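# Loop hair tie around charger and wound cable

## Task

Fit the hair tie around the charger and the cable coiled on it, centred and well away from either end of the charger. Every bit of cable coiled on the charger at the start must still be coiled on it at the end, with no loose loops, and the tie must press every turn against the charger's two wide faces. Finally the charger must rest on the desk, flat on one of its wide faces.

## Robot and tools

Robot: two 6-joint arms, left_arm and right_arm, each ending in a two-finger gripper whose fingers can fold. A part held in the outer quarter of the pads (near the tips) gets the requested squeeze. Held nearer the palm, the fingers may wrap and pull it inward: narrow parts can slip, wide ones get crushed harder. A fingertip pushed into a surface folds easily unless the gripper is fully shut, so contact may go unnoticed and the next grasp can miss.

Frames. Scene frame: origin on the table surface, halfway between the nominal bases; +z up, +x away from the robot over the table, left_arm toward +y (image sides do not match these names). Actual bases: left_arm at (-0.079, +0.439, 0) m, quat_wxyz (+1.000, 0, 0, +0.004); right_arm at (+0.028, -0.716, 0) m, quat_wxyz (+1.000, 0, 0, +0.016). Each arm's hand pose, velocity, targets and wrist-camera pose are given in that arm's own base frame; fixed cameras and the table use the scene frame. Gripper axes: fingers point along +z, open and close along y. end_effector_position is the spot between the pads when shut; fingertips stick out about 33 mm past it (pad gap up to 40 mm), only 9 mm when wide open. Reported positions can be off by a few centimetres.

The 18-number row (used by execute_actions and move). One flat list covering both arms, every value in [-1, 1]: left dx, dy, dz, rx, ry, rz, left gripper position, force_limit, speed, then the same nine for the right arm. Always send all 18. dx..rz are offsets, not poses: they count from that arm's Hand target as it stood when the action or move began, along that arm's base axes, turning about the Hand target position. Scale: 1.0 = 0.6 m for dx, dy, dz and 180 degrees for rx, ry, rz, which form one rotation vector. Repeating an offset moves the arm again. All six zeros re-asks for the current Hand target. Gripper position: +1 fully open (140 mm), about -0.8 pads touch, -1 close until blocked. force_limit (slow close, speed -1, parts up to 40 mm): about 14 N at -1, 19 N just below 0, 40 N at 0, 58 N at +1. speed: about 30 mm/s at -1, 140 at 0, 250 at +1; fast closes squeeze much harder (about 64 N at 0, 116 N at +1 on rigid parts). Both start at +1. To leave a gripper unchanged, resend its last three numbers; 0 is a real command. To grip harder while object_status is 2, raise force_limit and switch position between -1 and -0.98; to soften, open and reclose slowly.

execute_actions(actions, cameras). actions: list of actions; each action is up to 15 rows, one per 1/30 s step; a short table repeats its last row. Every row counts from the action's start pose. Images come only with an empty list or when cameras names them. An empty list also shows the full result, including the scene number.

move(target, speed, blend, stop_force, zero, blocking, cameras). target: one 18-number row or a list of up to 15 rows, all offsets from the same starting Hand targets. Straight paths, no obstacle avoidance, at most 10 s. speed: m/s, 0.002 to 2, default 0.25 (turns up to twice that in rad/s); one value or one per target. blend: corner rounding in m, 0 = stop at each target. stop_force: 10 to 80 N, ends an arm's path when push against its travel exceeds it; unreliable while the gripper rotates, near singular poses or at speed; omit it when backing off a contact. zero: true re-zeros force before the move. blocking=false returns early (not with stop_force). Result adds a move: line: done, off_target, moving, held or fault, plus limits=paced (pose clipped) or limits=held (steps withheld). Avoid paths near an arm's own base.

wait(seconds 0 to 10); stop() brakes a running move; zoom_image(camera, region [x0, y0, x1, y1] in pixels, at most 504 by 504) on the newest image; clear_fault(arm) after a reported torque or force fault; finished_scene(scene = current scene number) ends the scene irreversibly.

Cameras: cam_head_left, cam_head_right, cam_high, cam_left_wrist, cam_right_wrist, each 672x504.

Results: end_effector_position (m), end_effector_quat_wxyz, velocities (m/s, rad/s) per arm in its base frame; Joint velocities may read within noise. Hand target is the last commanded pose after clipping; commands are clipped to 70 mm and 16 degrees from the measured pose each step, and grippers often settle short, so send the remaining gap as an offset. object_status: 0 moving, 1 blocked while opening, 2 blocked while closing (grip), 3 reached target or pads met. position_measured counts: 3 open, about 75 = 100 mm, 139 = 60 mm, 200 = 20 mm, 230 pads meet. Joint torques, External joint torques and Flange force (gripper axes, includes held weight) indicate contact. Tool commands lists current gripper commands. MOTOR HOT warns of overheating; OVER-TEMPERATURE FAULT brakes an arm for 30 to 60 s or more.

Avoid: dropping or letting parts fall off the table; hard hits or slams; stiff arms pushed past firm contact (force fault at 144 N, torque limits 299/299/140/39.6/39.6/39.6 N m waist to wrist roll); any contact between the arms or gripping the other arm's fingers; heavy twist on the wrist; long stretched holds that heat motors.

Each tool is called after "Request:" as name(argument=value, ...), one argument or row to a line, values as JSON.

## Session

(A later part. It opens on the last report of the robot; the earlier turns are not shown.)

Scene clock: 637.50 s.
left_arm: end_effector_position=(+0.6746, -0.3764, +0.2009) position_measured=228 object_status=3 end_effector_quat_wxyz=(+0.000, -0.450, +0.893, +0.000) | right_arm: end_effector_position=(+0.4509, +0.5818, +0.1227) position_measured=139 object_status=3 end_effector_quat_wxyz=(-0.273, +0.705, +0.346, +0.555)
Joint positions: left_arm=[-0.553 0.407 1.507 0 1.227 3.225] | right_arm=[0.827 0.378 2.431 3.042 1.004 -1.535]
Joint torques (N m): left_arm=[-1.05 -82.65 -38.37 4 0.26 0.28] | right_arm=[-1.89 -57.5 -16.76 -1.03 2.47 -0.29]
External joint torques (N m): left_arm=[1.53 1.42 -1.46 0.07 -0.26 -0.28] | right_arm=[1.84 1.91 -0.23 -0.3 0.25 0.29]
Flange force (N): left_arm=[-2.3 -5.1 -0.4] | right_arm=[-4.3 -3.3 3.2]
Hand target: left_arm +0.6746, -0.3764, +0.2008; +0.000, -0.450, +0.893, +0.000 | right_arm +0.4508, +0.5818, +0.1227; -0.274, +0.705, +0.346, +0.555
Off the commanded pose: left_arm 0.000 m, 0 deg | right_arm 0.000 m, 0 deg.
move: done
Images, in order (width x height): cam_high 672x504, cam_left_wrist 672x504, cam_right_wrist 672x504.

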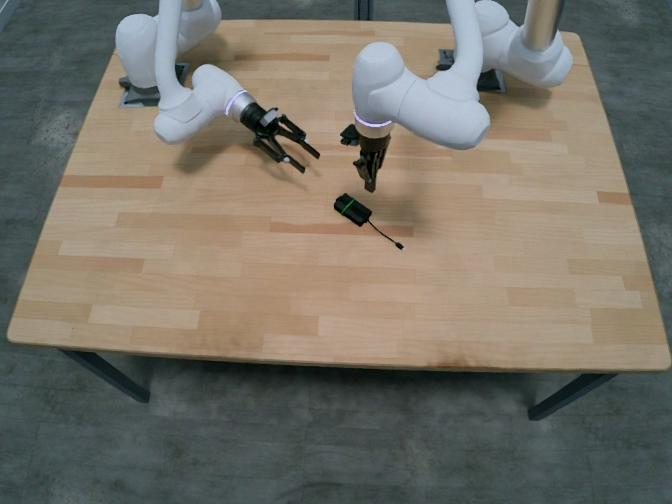

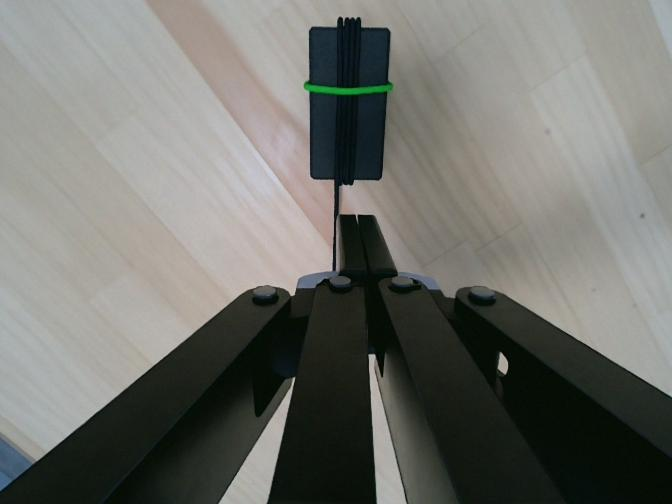

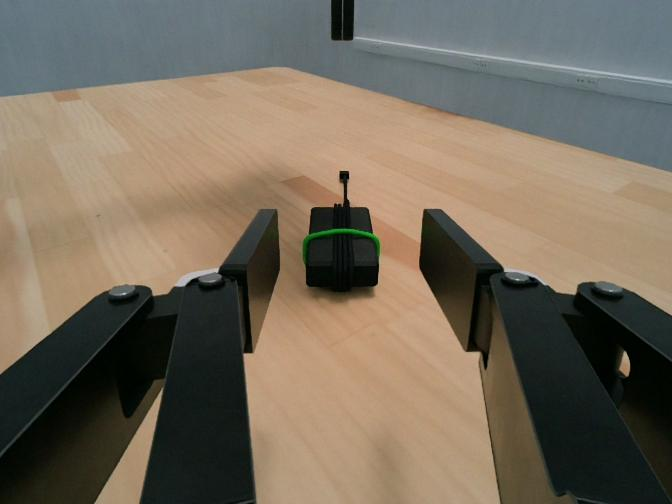

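Request:
zoom_image(
  camera="cam_right_wrist",
  region=[290, 160, 400, 300],
)

Request:
zoom_image(
  camera="cam_high",
  region=[310, 170, 430, 260],
)

Request:
zoom_image(
  camera="cam_left_wrist",
  region=[280, 0, 420, 200],
)

Scaled by 3.600.

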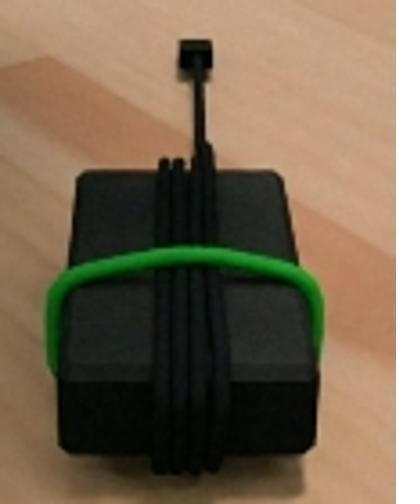

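Scaled by 4.200.

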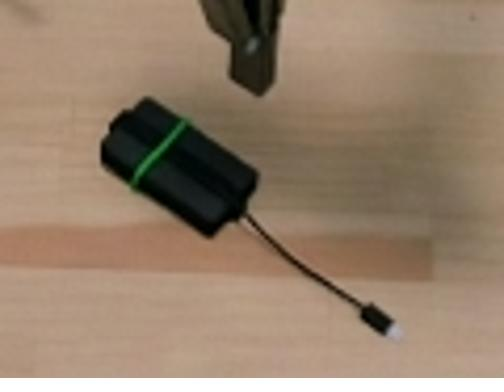

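Scaled by 2.520.

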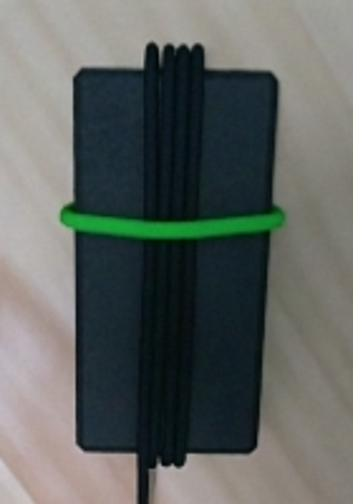

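Request:
move(
  target=[
    [-0.0939,-0.1238,0,0,0,-0.0044,-0.098,0,-0.3,-0.0511,-0.0658,0.1667,0,0,0,-0.08,0.5,-0.5],
    [-0.0939,-0.1238,-0.2222,0,0,-0.0044,-0.098,0,-0.3,-0.0511,-0.0658,0.1667,0,0,0,-0.08,0.5,-0.5],
  ],
  speed=[0.15,0.1],
  cameras=["cam_left_wrist","cam_right_wrist","cam_high"],
)

Request:
zoom_image(
  camera="cam_left_wrist",
  region=[240, 60, 480, 300],
)

Scene clock: 670.53 s.
left_arm: end_effector_position=(+0.6183, -0.4507, +0.0675) position_measured=141 object_status=3 end_effector_quat_wxyz=(+0.000, -0.444, +0.896, +0.000) | right_arm: end_effector_position=(+0.4202, +0.5423, +0.2227) position_measured=139 object_status=3 end_effector_quat_wxyz=(-0.274, +0.705, +0.346, +0.555)
Joint positions: left_arm=[-0.675 0.491 1.645 -0.001 1.006 3.118] | right_arm=[0.815 0.093 2.475 3.003 0.764 -1.492]
Joint torques (N m): left_arm=[-1.67 -85.87 -34.67 3.54 0.2 0.35] | right_arm=[-2.05 -36.56 -25.96 -1.88 2.47 -0.28]
External joint torques (N m): left_arm=[1.89 0.6 -1.14 0.09 -0.21 -0.36] | right_arm=[2.16 0.47 -0.49 -0.34 0.26 0.28]
Flange force (N): left_arm=[-2.1 -3.2 0.0] | right_arm=[-0.7 -4.0 2.1]
Hand target: left_arm +0.6182, -0.4507, +0.0675; +0.000, -0.444, +0.896, +0.000 | right_arm +0.4202, +0.5423, +0.2227; -0.274, +0.705, +0.346, +0.555
Off the commanded pose: left_arm 0.000 m, 0 deg | right_arm 0.000 m, 0 deg.
move: done
Images, in order (width x height): cam_high 672x504, cam_left_wrist 672x504, cam_right_wrist 672x504.

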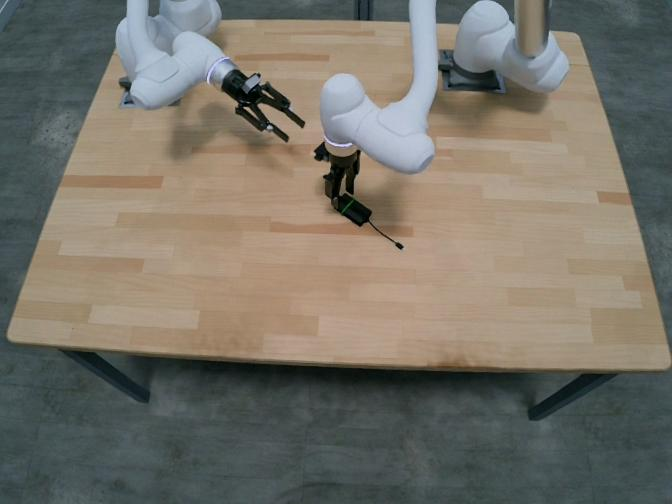

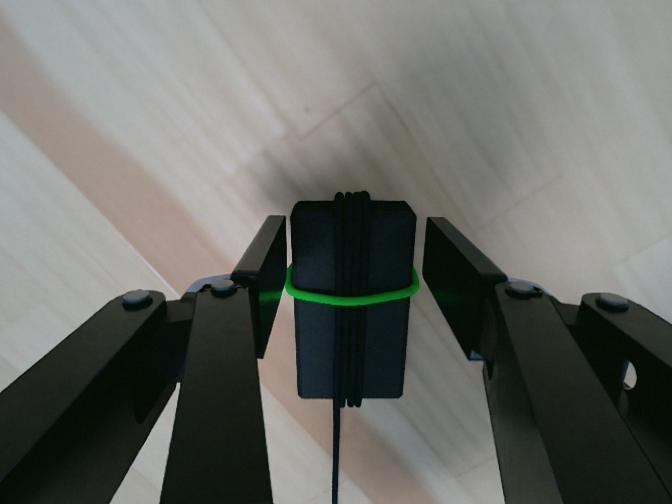

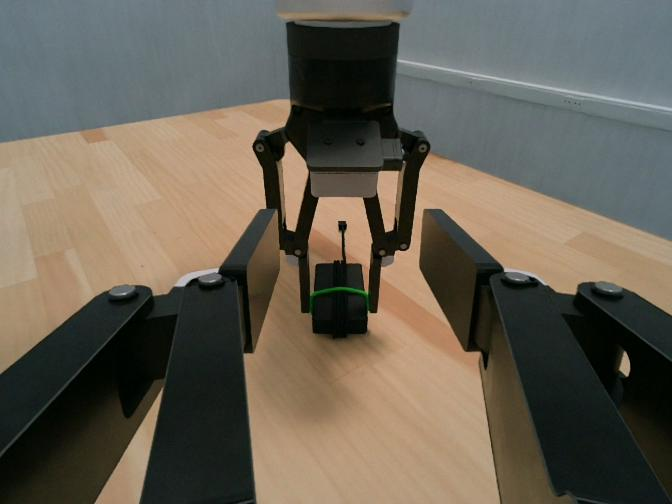

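Scaled by 2.100.

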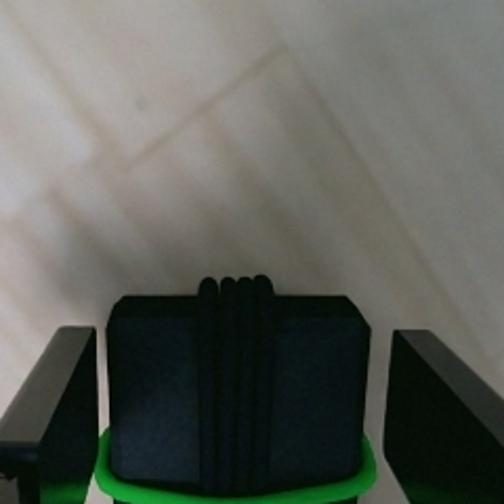

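Request:
move(
  target=[
    [-0.0065,-0.0097,0,0,0,0,-0.098,0,-0.3,0,0,0,0,0,0,-0.08,0.5,-0.5],
    [-0.0065,-0.0097,-0.05,0,0,0,-0.098,0,-0.3,0,0,0,0,0,0,-0.08,0.5,-0.5],
  ],
  speed=[0.05,0.03],
  cameras=["cam_left_wrist","cam_right_wrist"],
)

Request:
zoom_image(
  camera="cam_right_wrist",
  region=[270, 210, 410, 350],
)

Request:
zoom_image(
  camera="cam_left_wrist",
  region=[200, 180, 510, 400],
)

Scene clock: 684.13 s.
left_arm: end_effector_position=(+0.6143, -0.4565, +0.0375) position_measured=141 object_status=3 end_effector_quat_wxyz=(+0.000, -0.444, +0.896, +0.000) | right_arm: end_effector_position=(+0.4202, +0.5423, +0.2227) position_measured=139 object_status=3 end_effector_quat_wxyz=(-0.274, +0.705, +0.346, +0.555)
Joint positions: left_arm=[-0.684 0.518 1.664 -0.001 0.959 3.109] | right_arm=[0.815 0.093 2.475 3.003 0.764 -1.492]
Joint torques (N m): left_arm=[-1.34 -87.72 -33.36 3.4 0.21 0.38] | right_arm=[-1.81 -36.68 -25.9 -1.91 2.47 -0.31]
External joint torques (N m): left_arm=[0.81 1.62 -1.24 0.1 -0.22 -0.38] | right_arm=[1.93 0.16 -0.32 -0.29 0.26 0.31]
Flange force (N): left_arm=[-0.6 -4.7 1.1] | right_arm=[-0.3 -3.5 1.2]
Hand target: left_arm +0.6143, -0.4565, +0.0375; +0.000, -0.444, +0.896, +0.000 | right_arm +0.4202, +0.5423, +0.2227; -0.274, +0.705, +0.346, +0.555
Off the commanded pose: left_arm 0.000 m, 0 deg | right_arm 0.000 m, 0 deg.
move: done
Images, in order (width x height): cam_left_wrist 672x504, cam_right_wrist 672x504.

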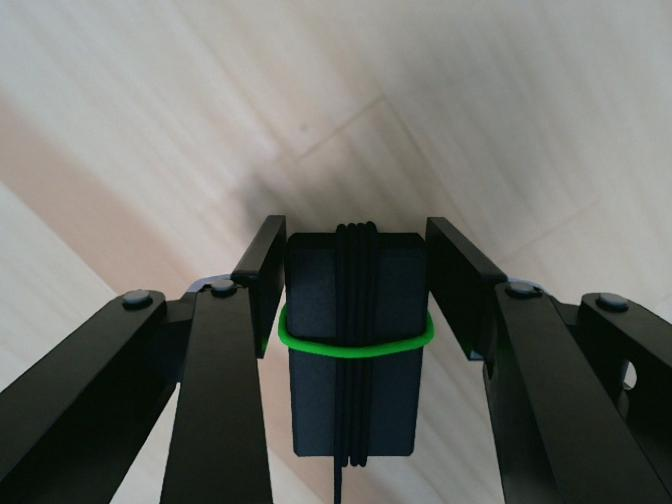

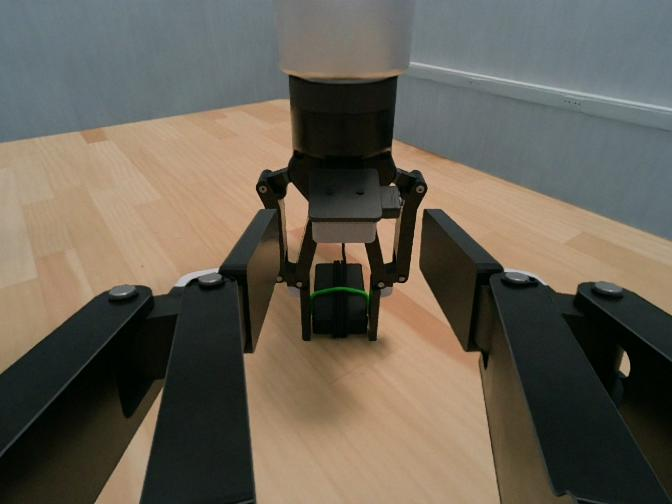

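Scaled by 3.600.

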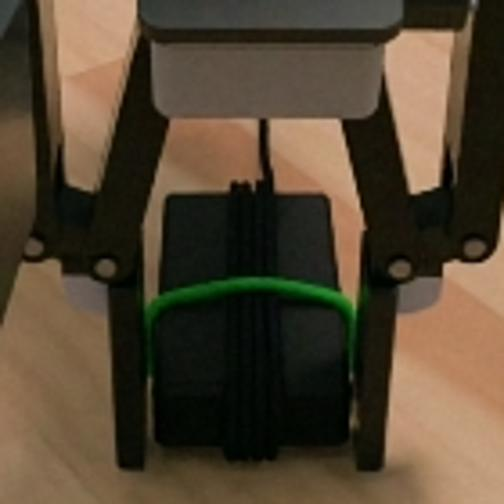

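Scaled by 1.626.

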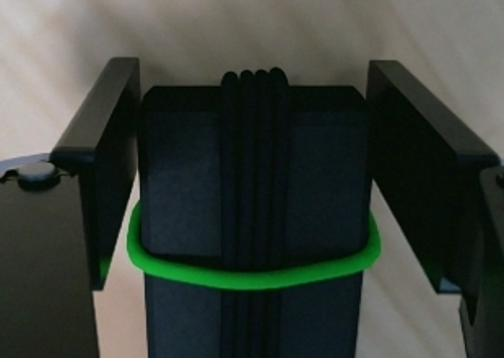

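Request:
move(
  target=[0.0091,0.01194,0,0,0,0,-0.098,0,-0.3,0,0,0,0,0,0,-0.08,0.5,-0.5],
  speed=0.015,
  stop_force=15,
  cameras=["cam_left_wrist","cam_right_wrist"],
)

Request:
zoom_image(
  camera="cam_right_wrist",
  region=[270, 210, 410, 350],
)

Request:
zoom_image(
  camera="cam_left_wrist",
  region=[200, 180, 510, 400],
)

Scene clock: 695.63 s.
left_arm: end_effector_position=(+0.6198, -0.4494, +0.0375) position_measured=141 object_status=3 end_effector_quat_wxyz=(+0.000, -0.444, +0.896, +0.000) | right_arm: end_effector_position=(+0.4202, +0.5423, +0.2227) position_measured=139 object_status=3 end_effector_quat_wxyz=(-0.274, +0.705, +0.346, +0.555)
Joint positions: left_arm=[-0.672 0.519 1.664 -0.001 0.96 3.121] | right_arm=[0.815 0.093 2.475 3.003 0.764 -1.492]
Joint torques (N m): left_arm=[-1.17 -87.52 -33.45 3.45 0.19 0.3] | right_arm=[-2.17 -36.51 -25.88 -1.87 2.44 -0.29]
External joint torques (N m): left_arm=[1.53 1.29 -1.11 0.07 -0.19 -0.3] | right_arm=[2.26 0.74 -0.28 -0.33 0.26 0.29]
Flange force (N): left_arm=[-1.7 -4.0 0.8] | right_arm=[-1.4 -4.3 2.3]
Hand target: left_arm +0.6198, -0.4494, +0.0375; +0.000, -0.444, +0.896, +0.000 | right_arm +0.4202, +0.5423, +0.2227; -0.274, +0.705, +0.346, +0.555
Off the commanded pose: left_arm 0.000 m, 0 deg | right_arm 0.000 m, 0 deg.
move: done
Images, in order (width x height): cam_left_wrist 672x504, cam_right_wrist 672x504.

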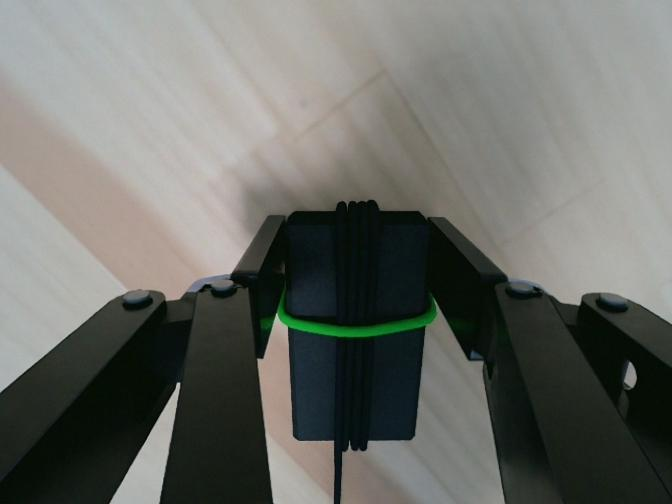

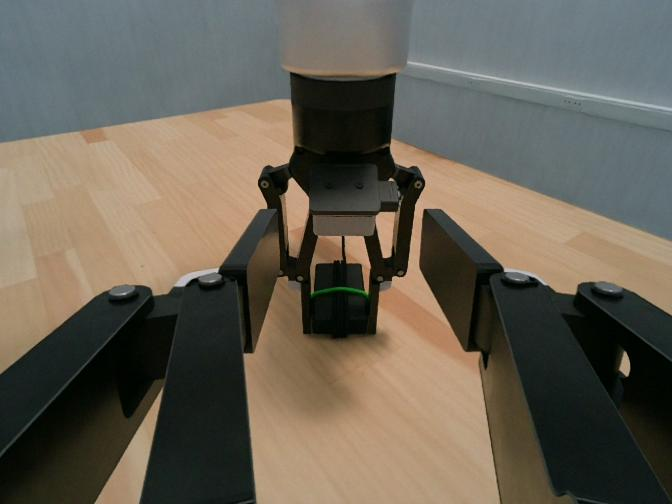

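Scaled by 3.600.

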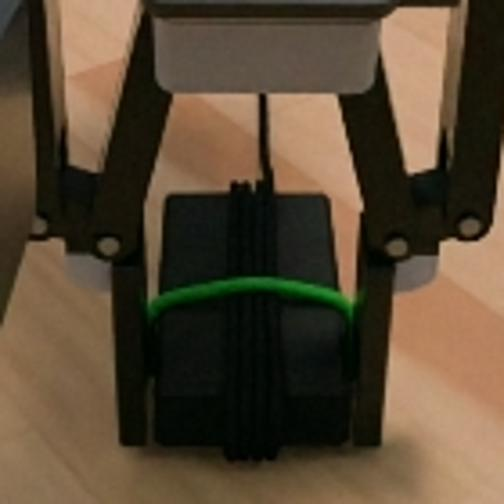

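Scaled by 1.626.

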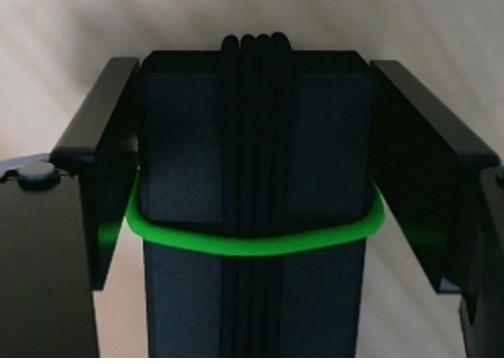

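Request:
move(
  target=[0.005,0.0066,0,0,0,0,-0.098,0,-0.3,0,0,0,0,0,0,-0.08,0.5,-0.5],
  speed=0.015,
  stop_force=15,
  cameras=["cam_left_wrist","cam_right_wrist"],
)

Request:
zoom_image(
  camera="cam_right_wrist",
  region=[270, 210, 410, 350],
)

Request:
zoom_image(
  camera="cam_left_wrist",
  region=[200, 160, 510, 380],
)

Scene clock: 702.00 s.
left_arm: end_effector_position=(+0.6228, -0.4454, +0.0375) position_measured=141 object_status=3 end_effector_quat_wxyz=(+0.000, -0.444, +0.896, +0.000) | right_arm: end_effector_position=(+0.4202, +0.5423, +0.2227) position_measured=139 object_status=3 end_effector_quat_wxyz=(-0.274, +0.705, +0.346, +0.555)
Joint positions: left_arm=[-0.666 0.519 1.664 -0.001 0.96 3.127] | right_arm=[0.815 0.093 2.475 3.003 0.764 -1.492]
Joint torques (N m): left_arm=[-1.05 -87.82 -33.61 3.66 0.14 0.38] | right_arm=[-2.05 -36.52 -25.93 -1.9 2.44 -0.29]
External joint torques (N m): left_arm=[1.3 1.43 -1 -0.15 -0.15 -0.38] | right_arm=[1.99 0.87 -0.09 -0.27 0.25 0.29]
Flange force (N): left_arm=[-1.3 -4.0 0.9] | right_arm=[-1.8 -3.7 2.2]
Hand target: left_arm +0.6228, -0.4454, +0.0375; +0.000, -0.444, +0.896, +0.000 | right_arm +0.4202, +0.5423, +0.2227; -0.274, +0.705, +0.346, +0.555
Off the commanded pose: left_arm 0.000 m, 0 deg | right_arm 0.000 m, 0 deg.
move: done
Images, in order (width x height): cam_left_wrist 672x504, cam_right_wrist 672x504.

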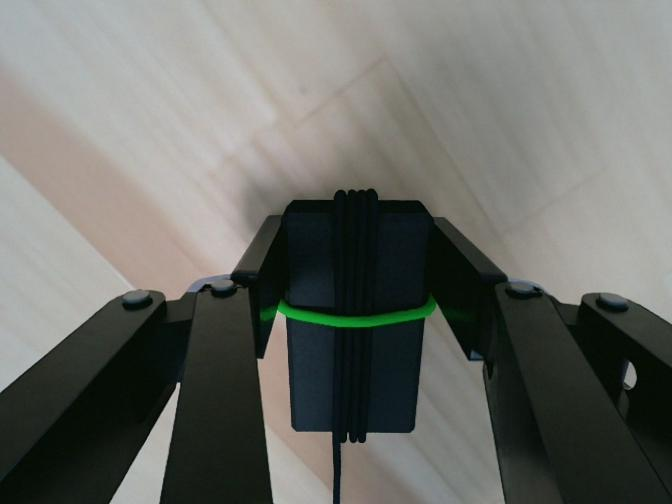

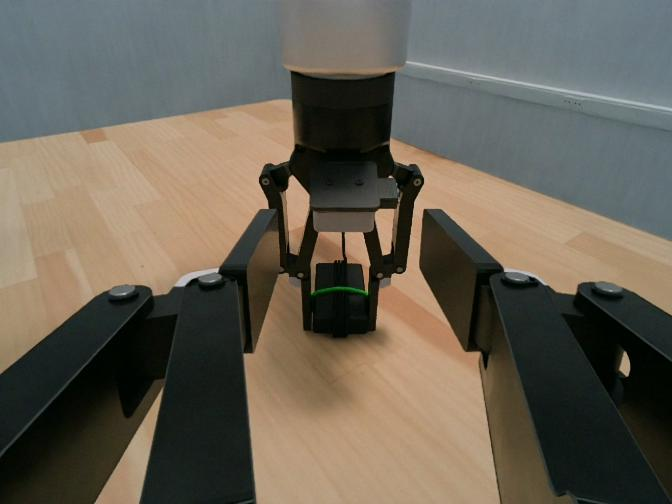

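Scaled by 3.600.

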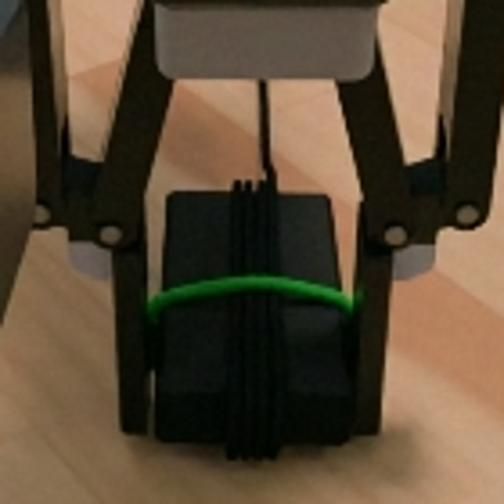

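Scaled by 1.626.

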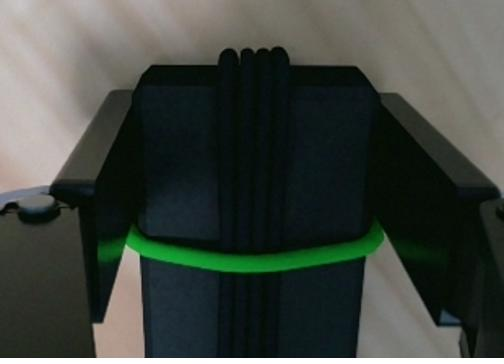

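Request:
move(
  target=[0.003,0.004,0,0,0,0,-0.098,0,-0.3,0,0,0,0,0,0,-0.08,0.5,-0.5],
  speed=0.015,
  stop_force=15,
)

Request:
move(
  target=[
    [-0.0091,-0.01194,0,0,0,0,-0.098,0,-0.3,0,0,0,0,0,0,-0.08,0.5,-0.5],
    [-0.0091,-0.01194,0.15,0,0,0,-0.098,0,-0.3,0,0,0,0,0,0,-0.08,0.5,-0.5],
  ],
  speed=[0.03,0.1],
  cameras=["cam_left_wrist","cam_right_wrist"],
)

Request:
zoom_image(
  camera="cam_right_wrist",
  region=[270, 210, 410, 350],
)

Request:
zoom_image(
  camera="cam_left_wrist",
  region=[250, 130, 470, 380],
)

Scene clock: 711.77 s.
left_arm: end_effector_position=(+0.6246, -0.4430, +0.0375) position_measured=141 object_status=3 end_effector_quat_wxyz=(+0.000, -0.444, +0.896, +0.000) | right_arm: end_effector_position=(+0.4202, +0.5423, +0.2227) position_measured=139 object_status=3 end_effector_quat_wxyz=(-0.274, +0.705, +0.346, +0.555)
Joint positions: left_arm=[-0.662 0.519 1.664 -0.001 0.96 3.131] | right_arm=[0.815 0.093 2.475 3.003 0.764 -1.492]
Joint torques (N m): left_arm=[-0.42 -88.23 -33.76 3.71 0.15 0.34] | right_arm=[-2.06 -36.57 -25.92 -1.89 2.44 -0.33]
External joint torques (N m): left_arm=[0.75 1.77 -0.88 -0.18 -0.16 -0.34] | right_arm=[2.16 0.52 -0.28 -0.31 0.28 0.33]
Flange force (N): left_arm=[-0.7 -4.2 1.3] | right_arm=[-1.0 -4.0 1.9]
Hand target: left_arm +0.6246, -0.4430, +0.0375; +0.000, -0.444, +0.896, +0.000 | right_arm +0.4202, +0.5423, +0.2227; -0.274, +0.705, +0.346, +0.555
Off the commanded pose: left_arm 0.000 m, 0 deg | right_arm 0.000 m, 0 deg.
move: done

Scene clock: 713.60 s.
left_arm: end_effector_position=(+0.6191, -0.4501, +0.1274) position_measured=141 object_status=3 end_effector_quat_wxyz=(+0.000, -0.444, +0.896, +0.000) | right_arm: end_effector_position=(+0.4202, +0.5423, +0.2227) position_measured=139 object_status=3 end_effector_quat_wxyz=(-0.274, +0.705, +0.346, +0.555)
Joint positions: left_arm=[-0.673 0.444 1.596 -0.001 1.103 3.119] | right_arm=[0.815 0.093 2.475 3.003 0.764 -1.492]
Joint torques (N m): left_arm=[-1.28 -83.72 -36.72 3.78 0.23 0.32] | right_arm=[-2.1 -36.65 -25.93 -1.9 2.42 -0.32]
External joint torques (N m): left_arm=[1.05 1.21 -1.01 0.04 -0.23 -0.32] | right_arm=[2.08 0.67 -0.22 -0.29 0.29 0.31]
Flange force (N): left_arm=[-1.0 -3.8 0.4] | right_arm=[-1.4 -3.9 2.0]
Hand target: left_arm +0.6191, -0.4502, +0.1275; +0.000, -0.444, +0.896, +0.000 | right_arm +0.4202, +0.5423, +0.2227; -0.274, +0.705, +0.346, +0.555
Off the commanded pose: left_arm 0.000 m, 0 deg | right_arm 0.000 m, 0 deg.
move: done
Images, in order (width x height): cam_left_wrist 672x504, cam_right_wrist 672x504.

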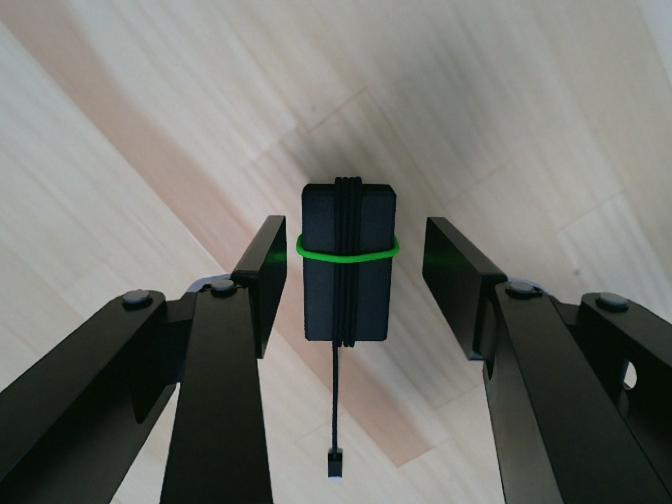

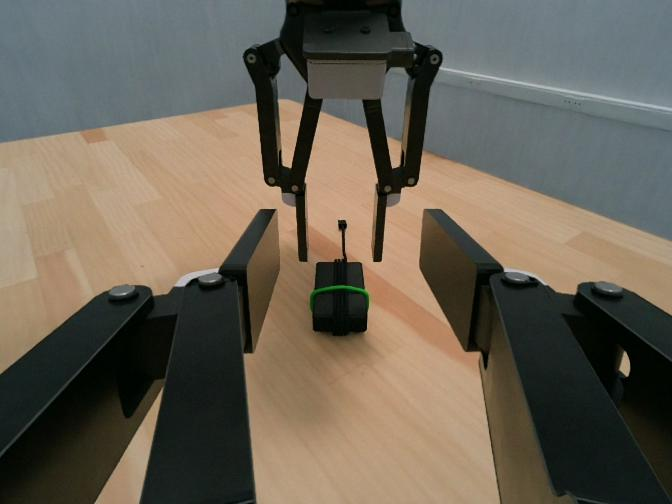

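Scaled by 3.600.

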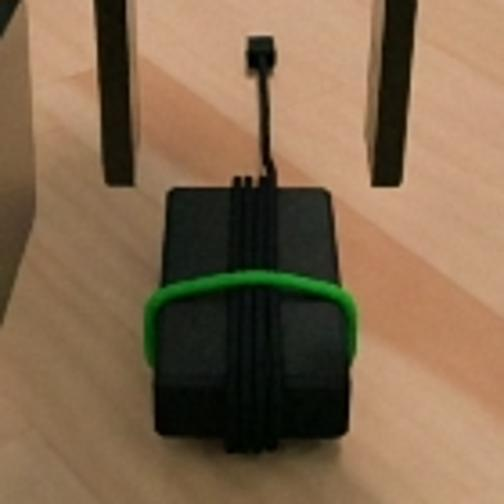

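Scaled by 2.016.

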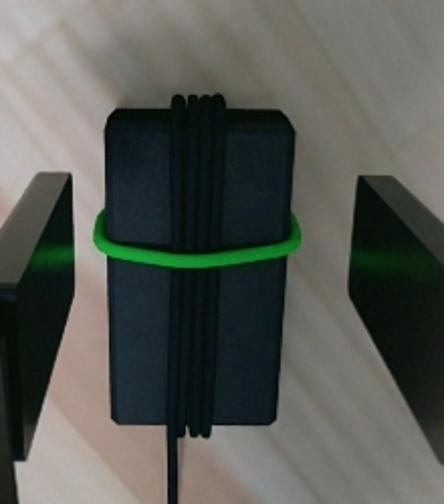

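Request:
finished_scene(
  scene=2,
)

The scene is finished: the task was done.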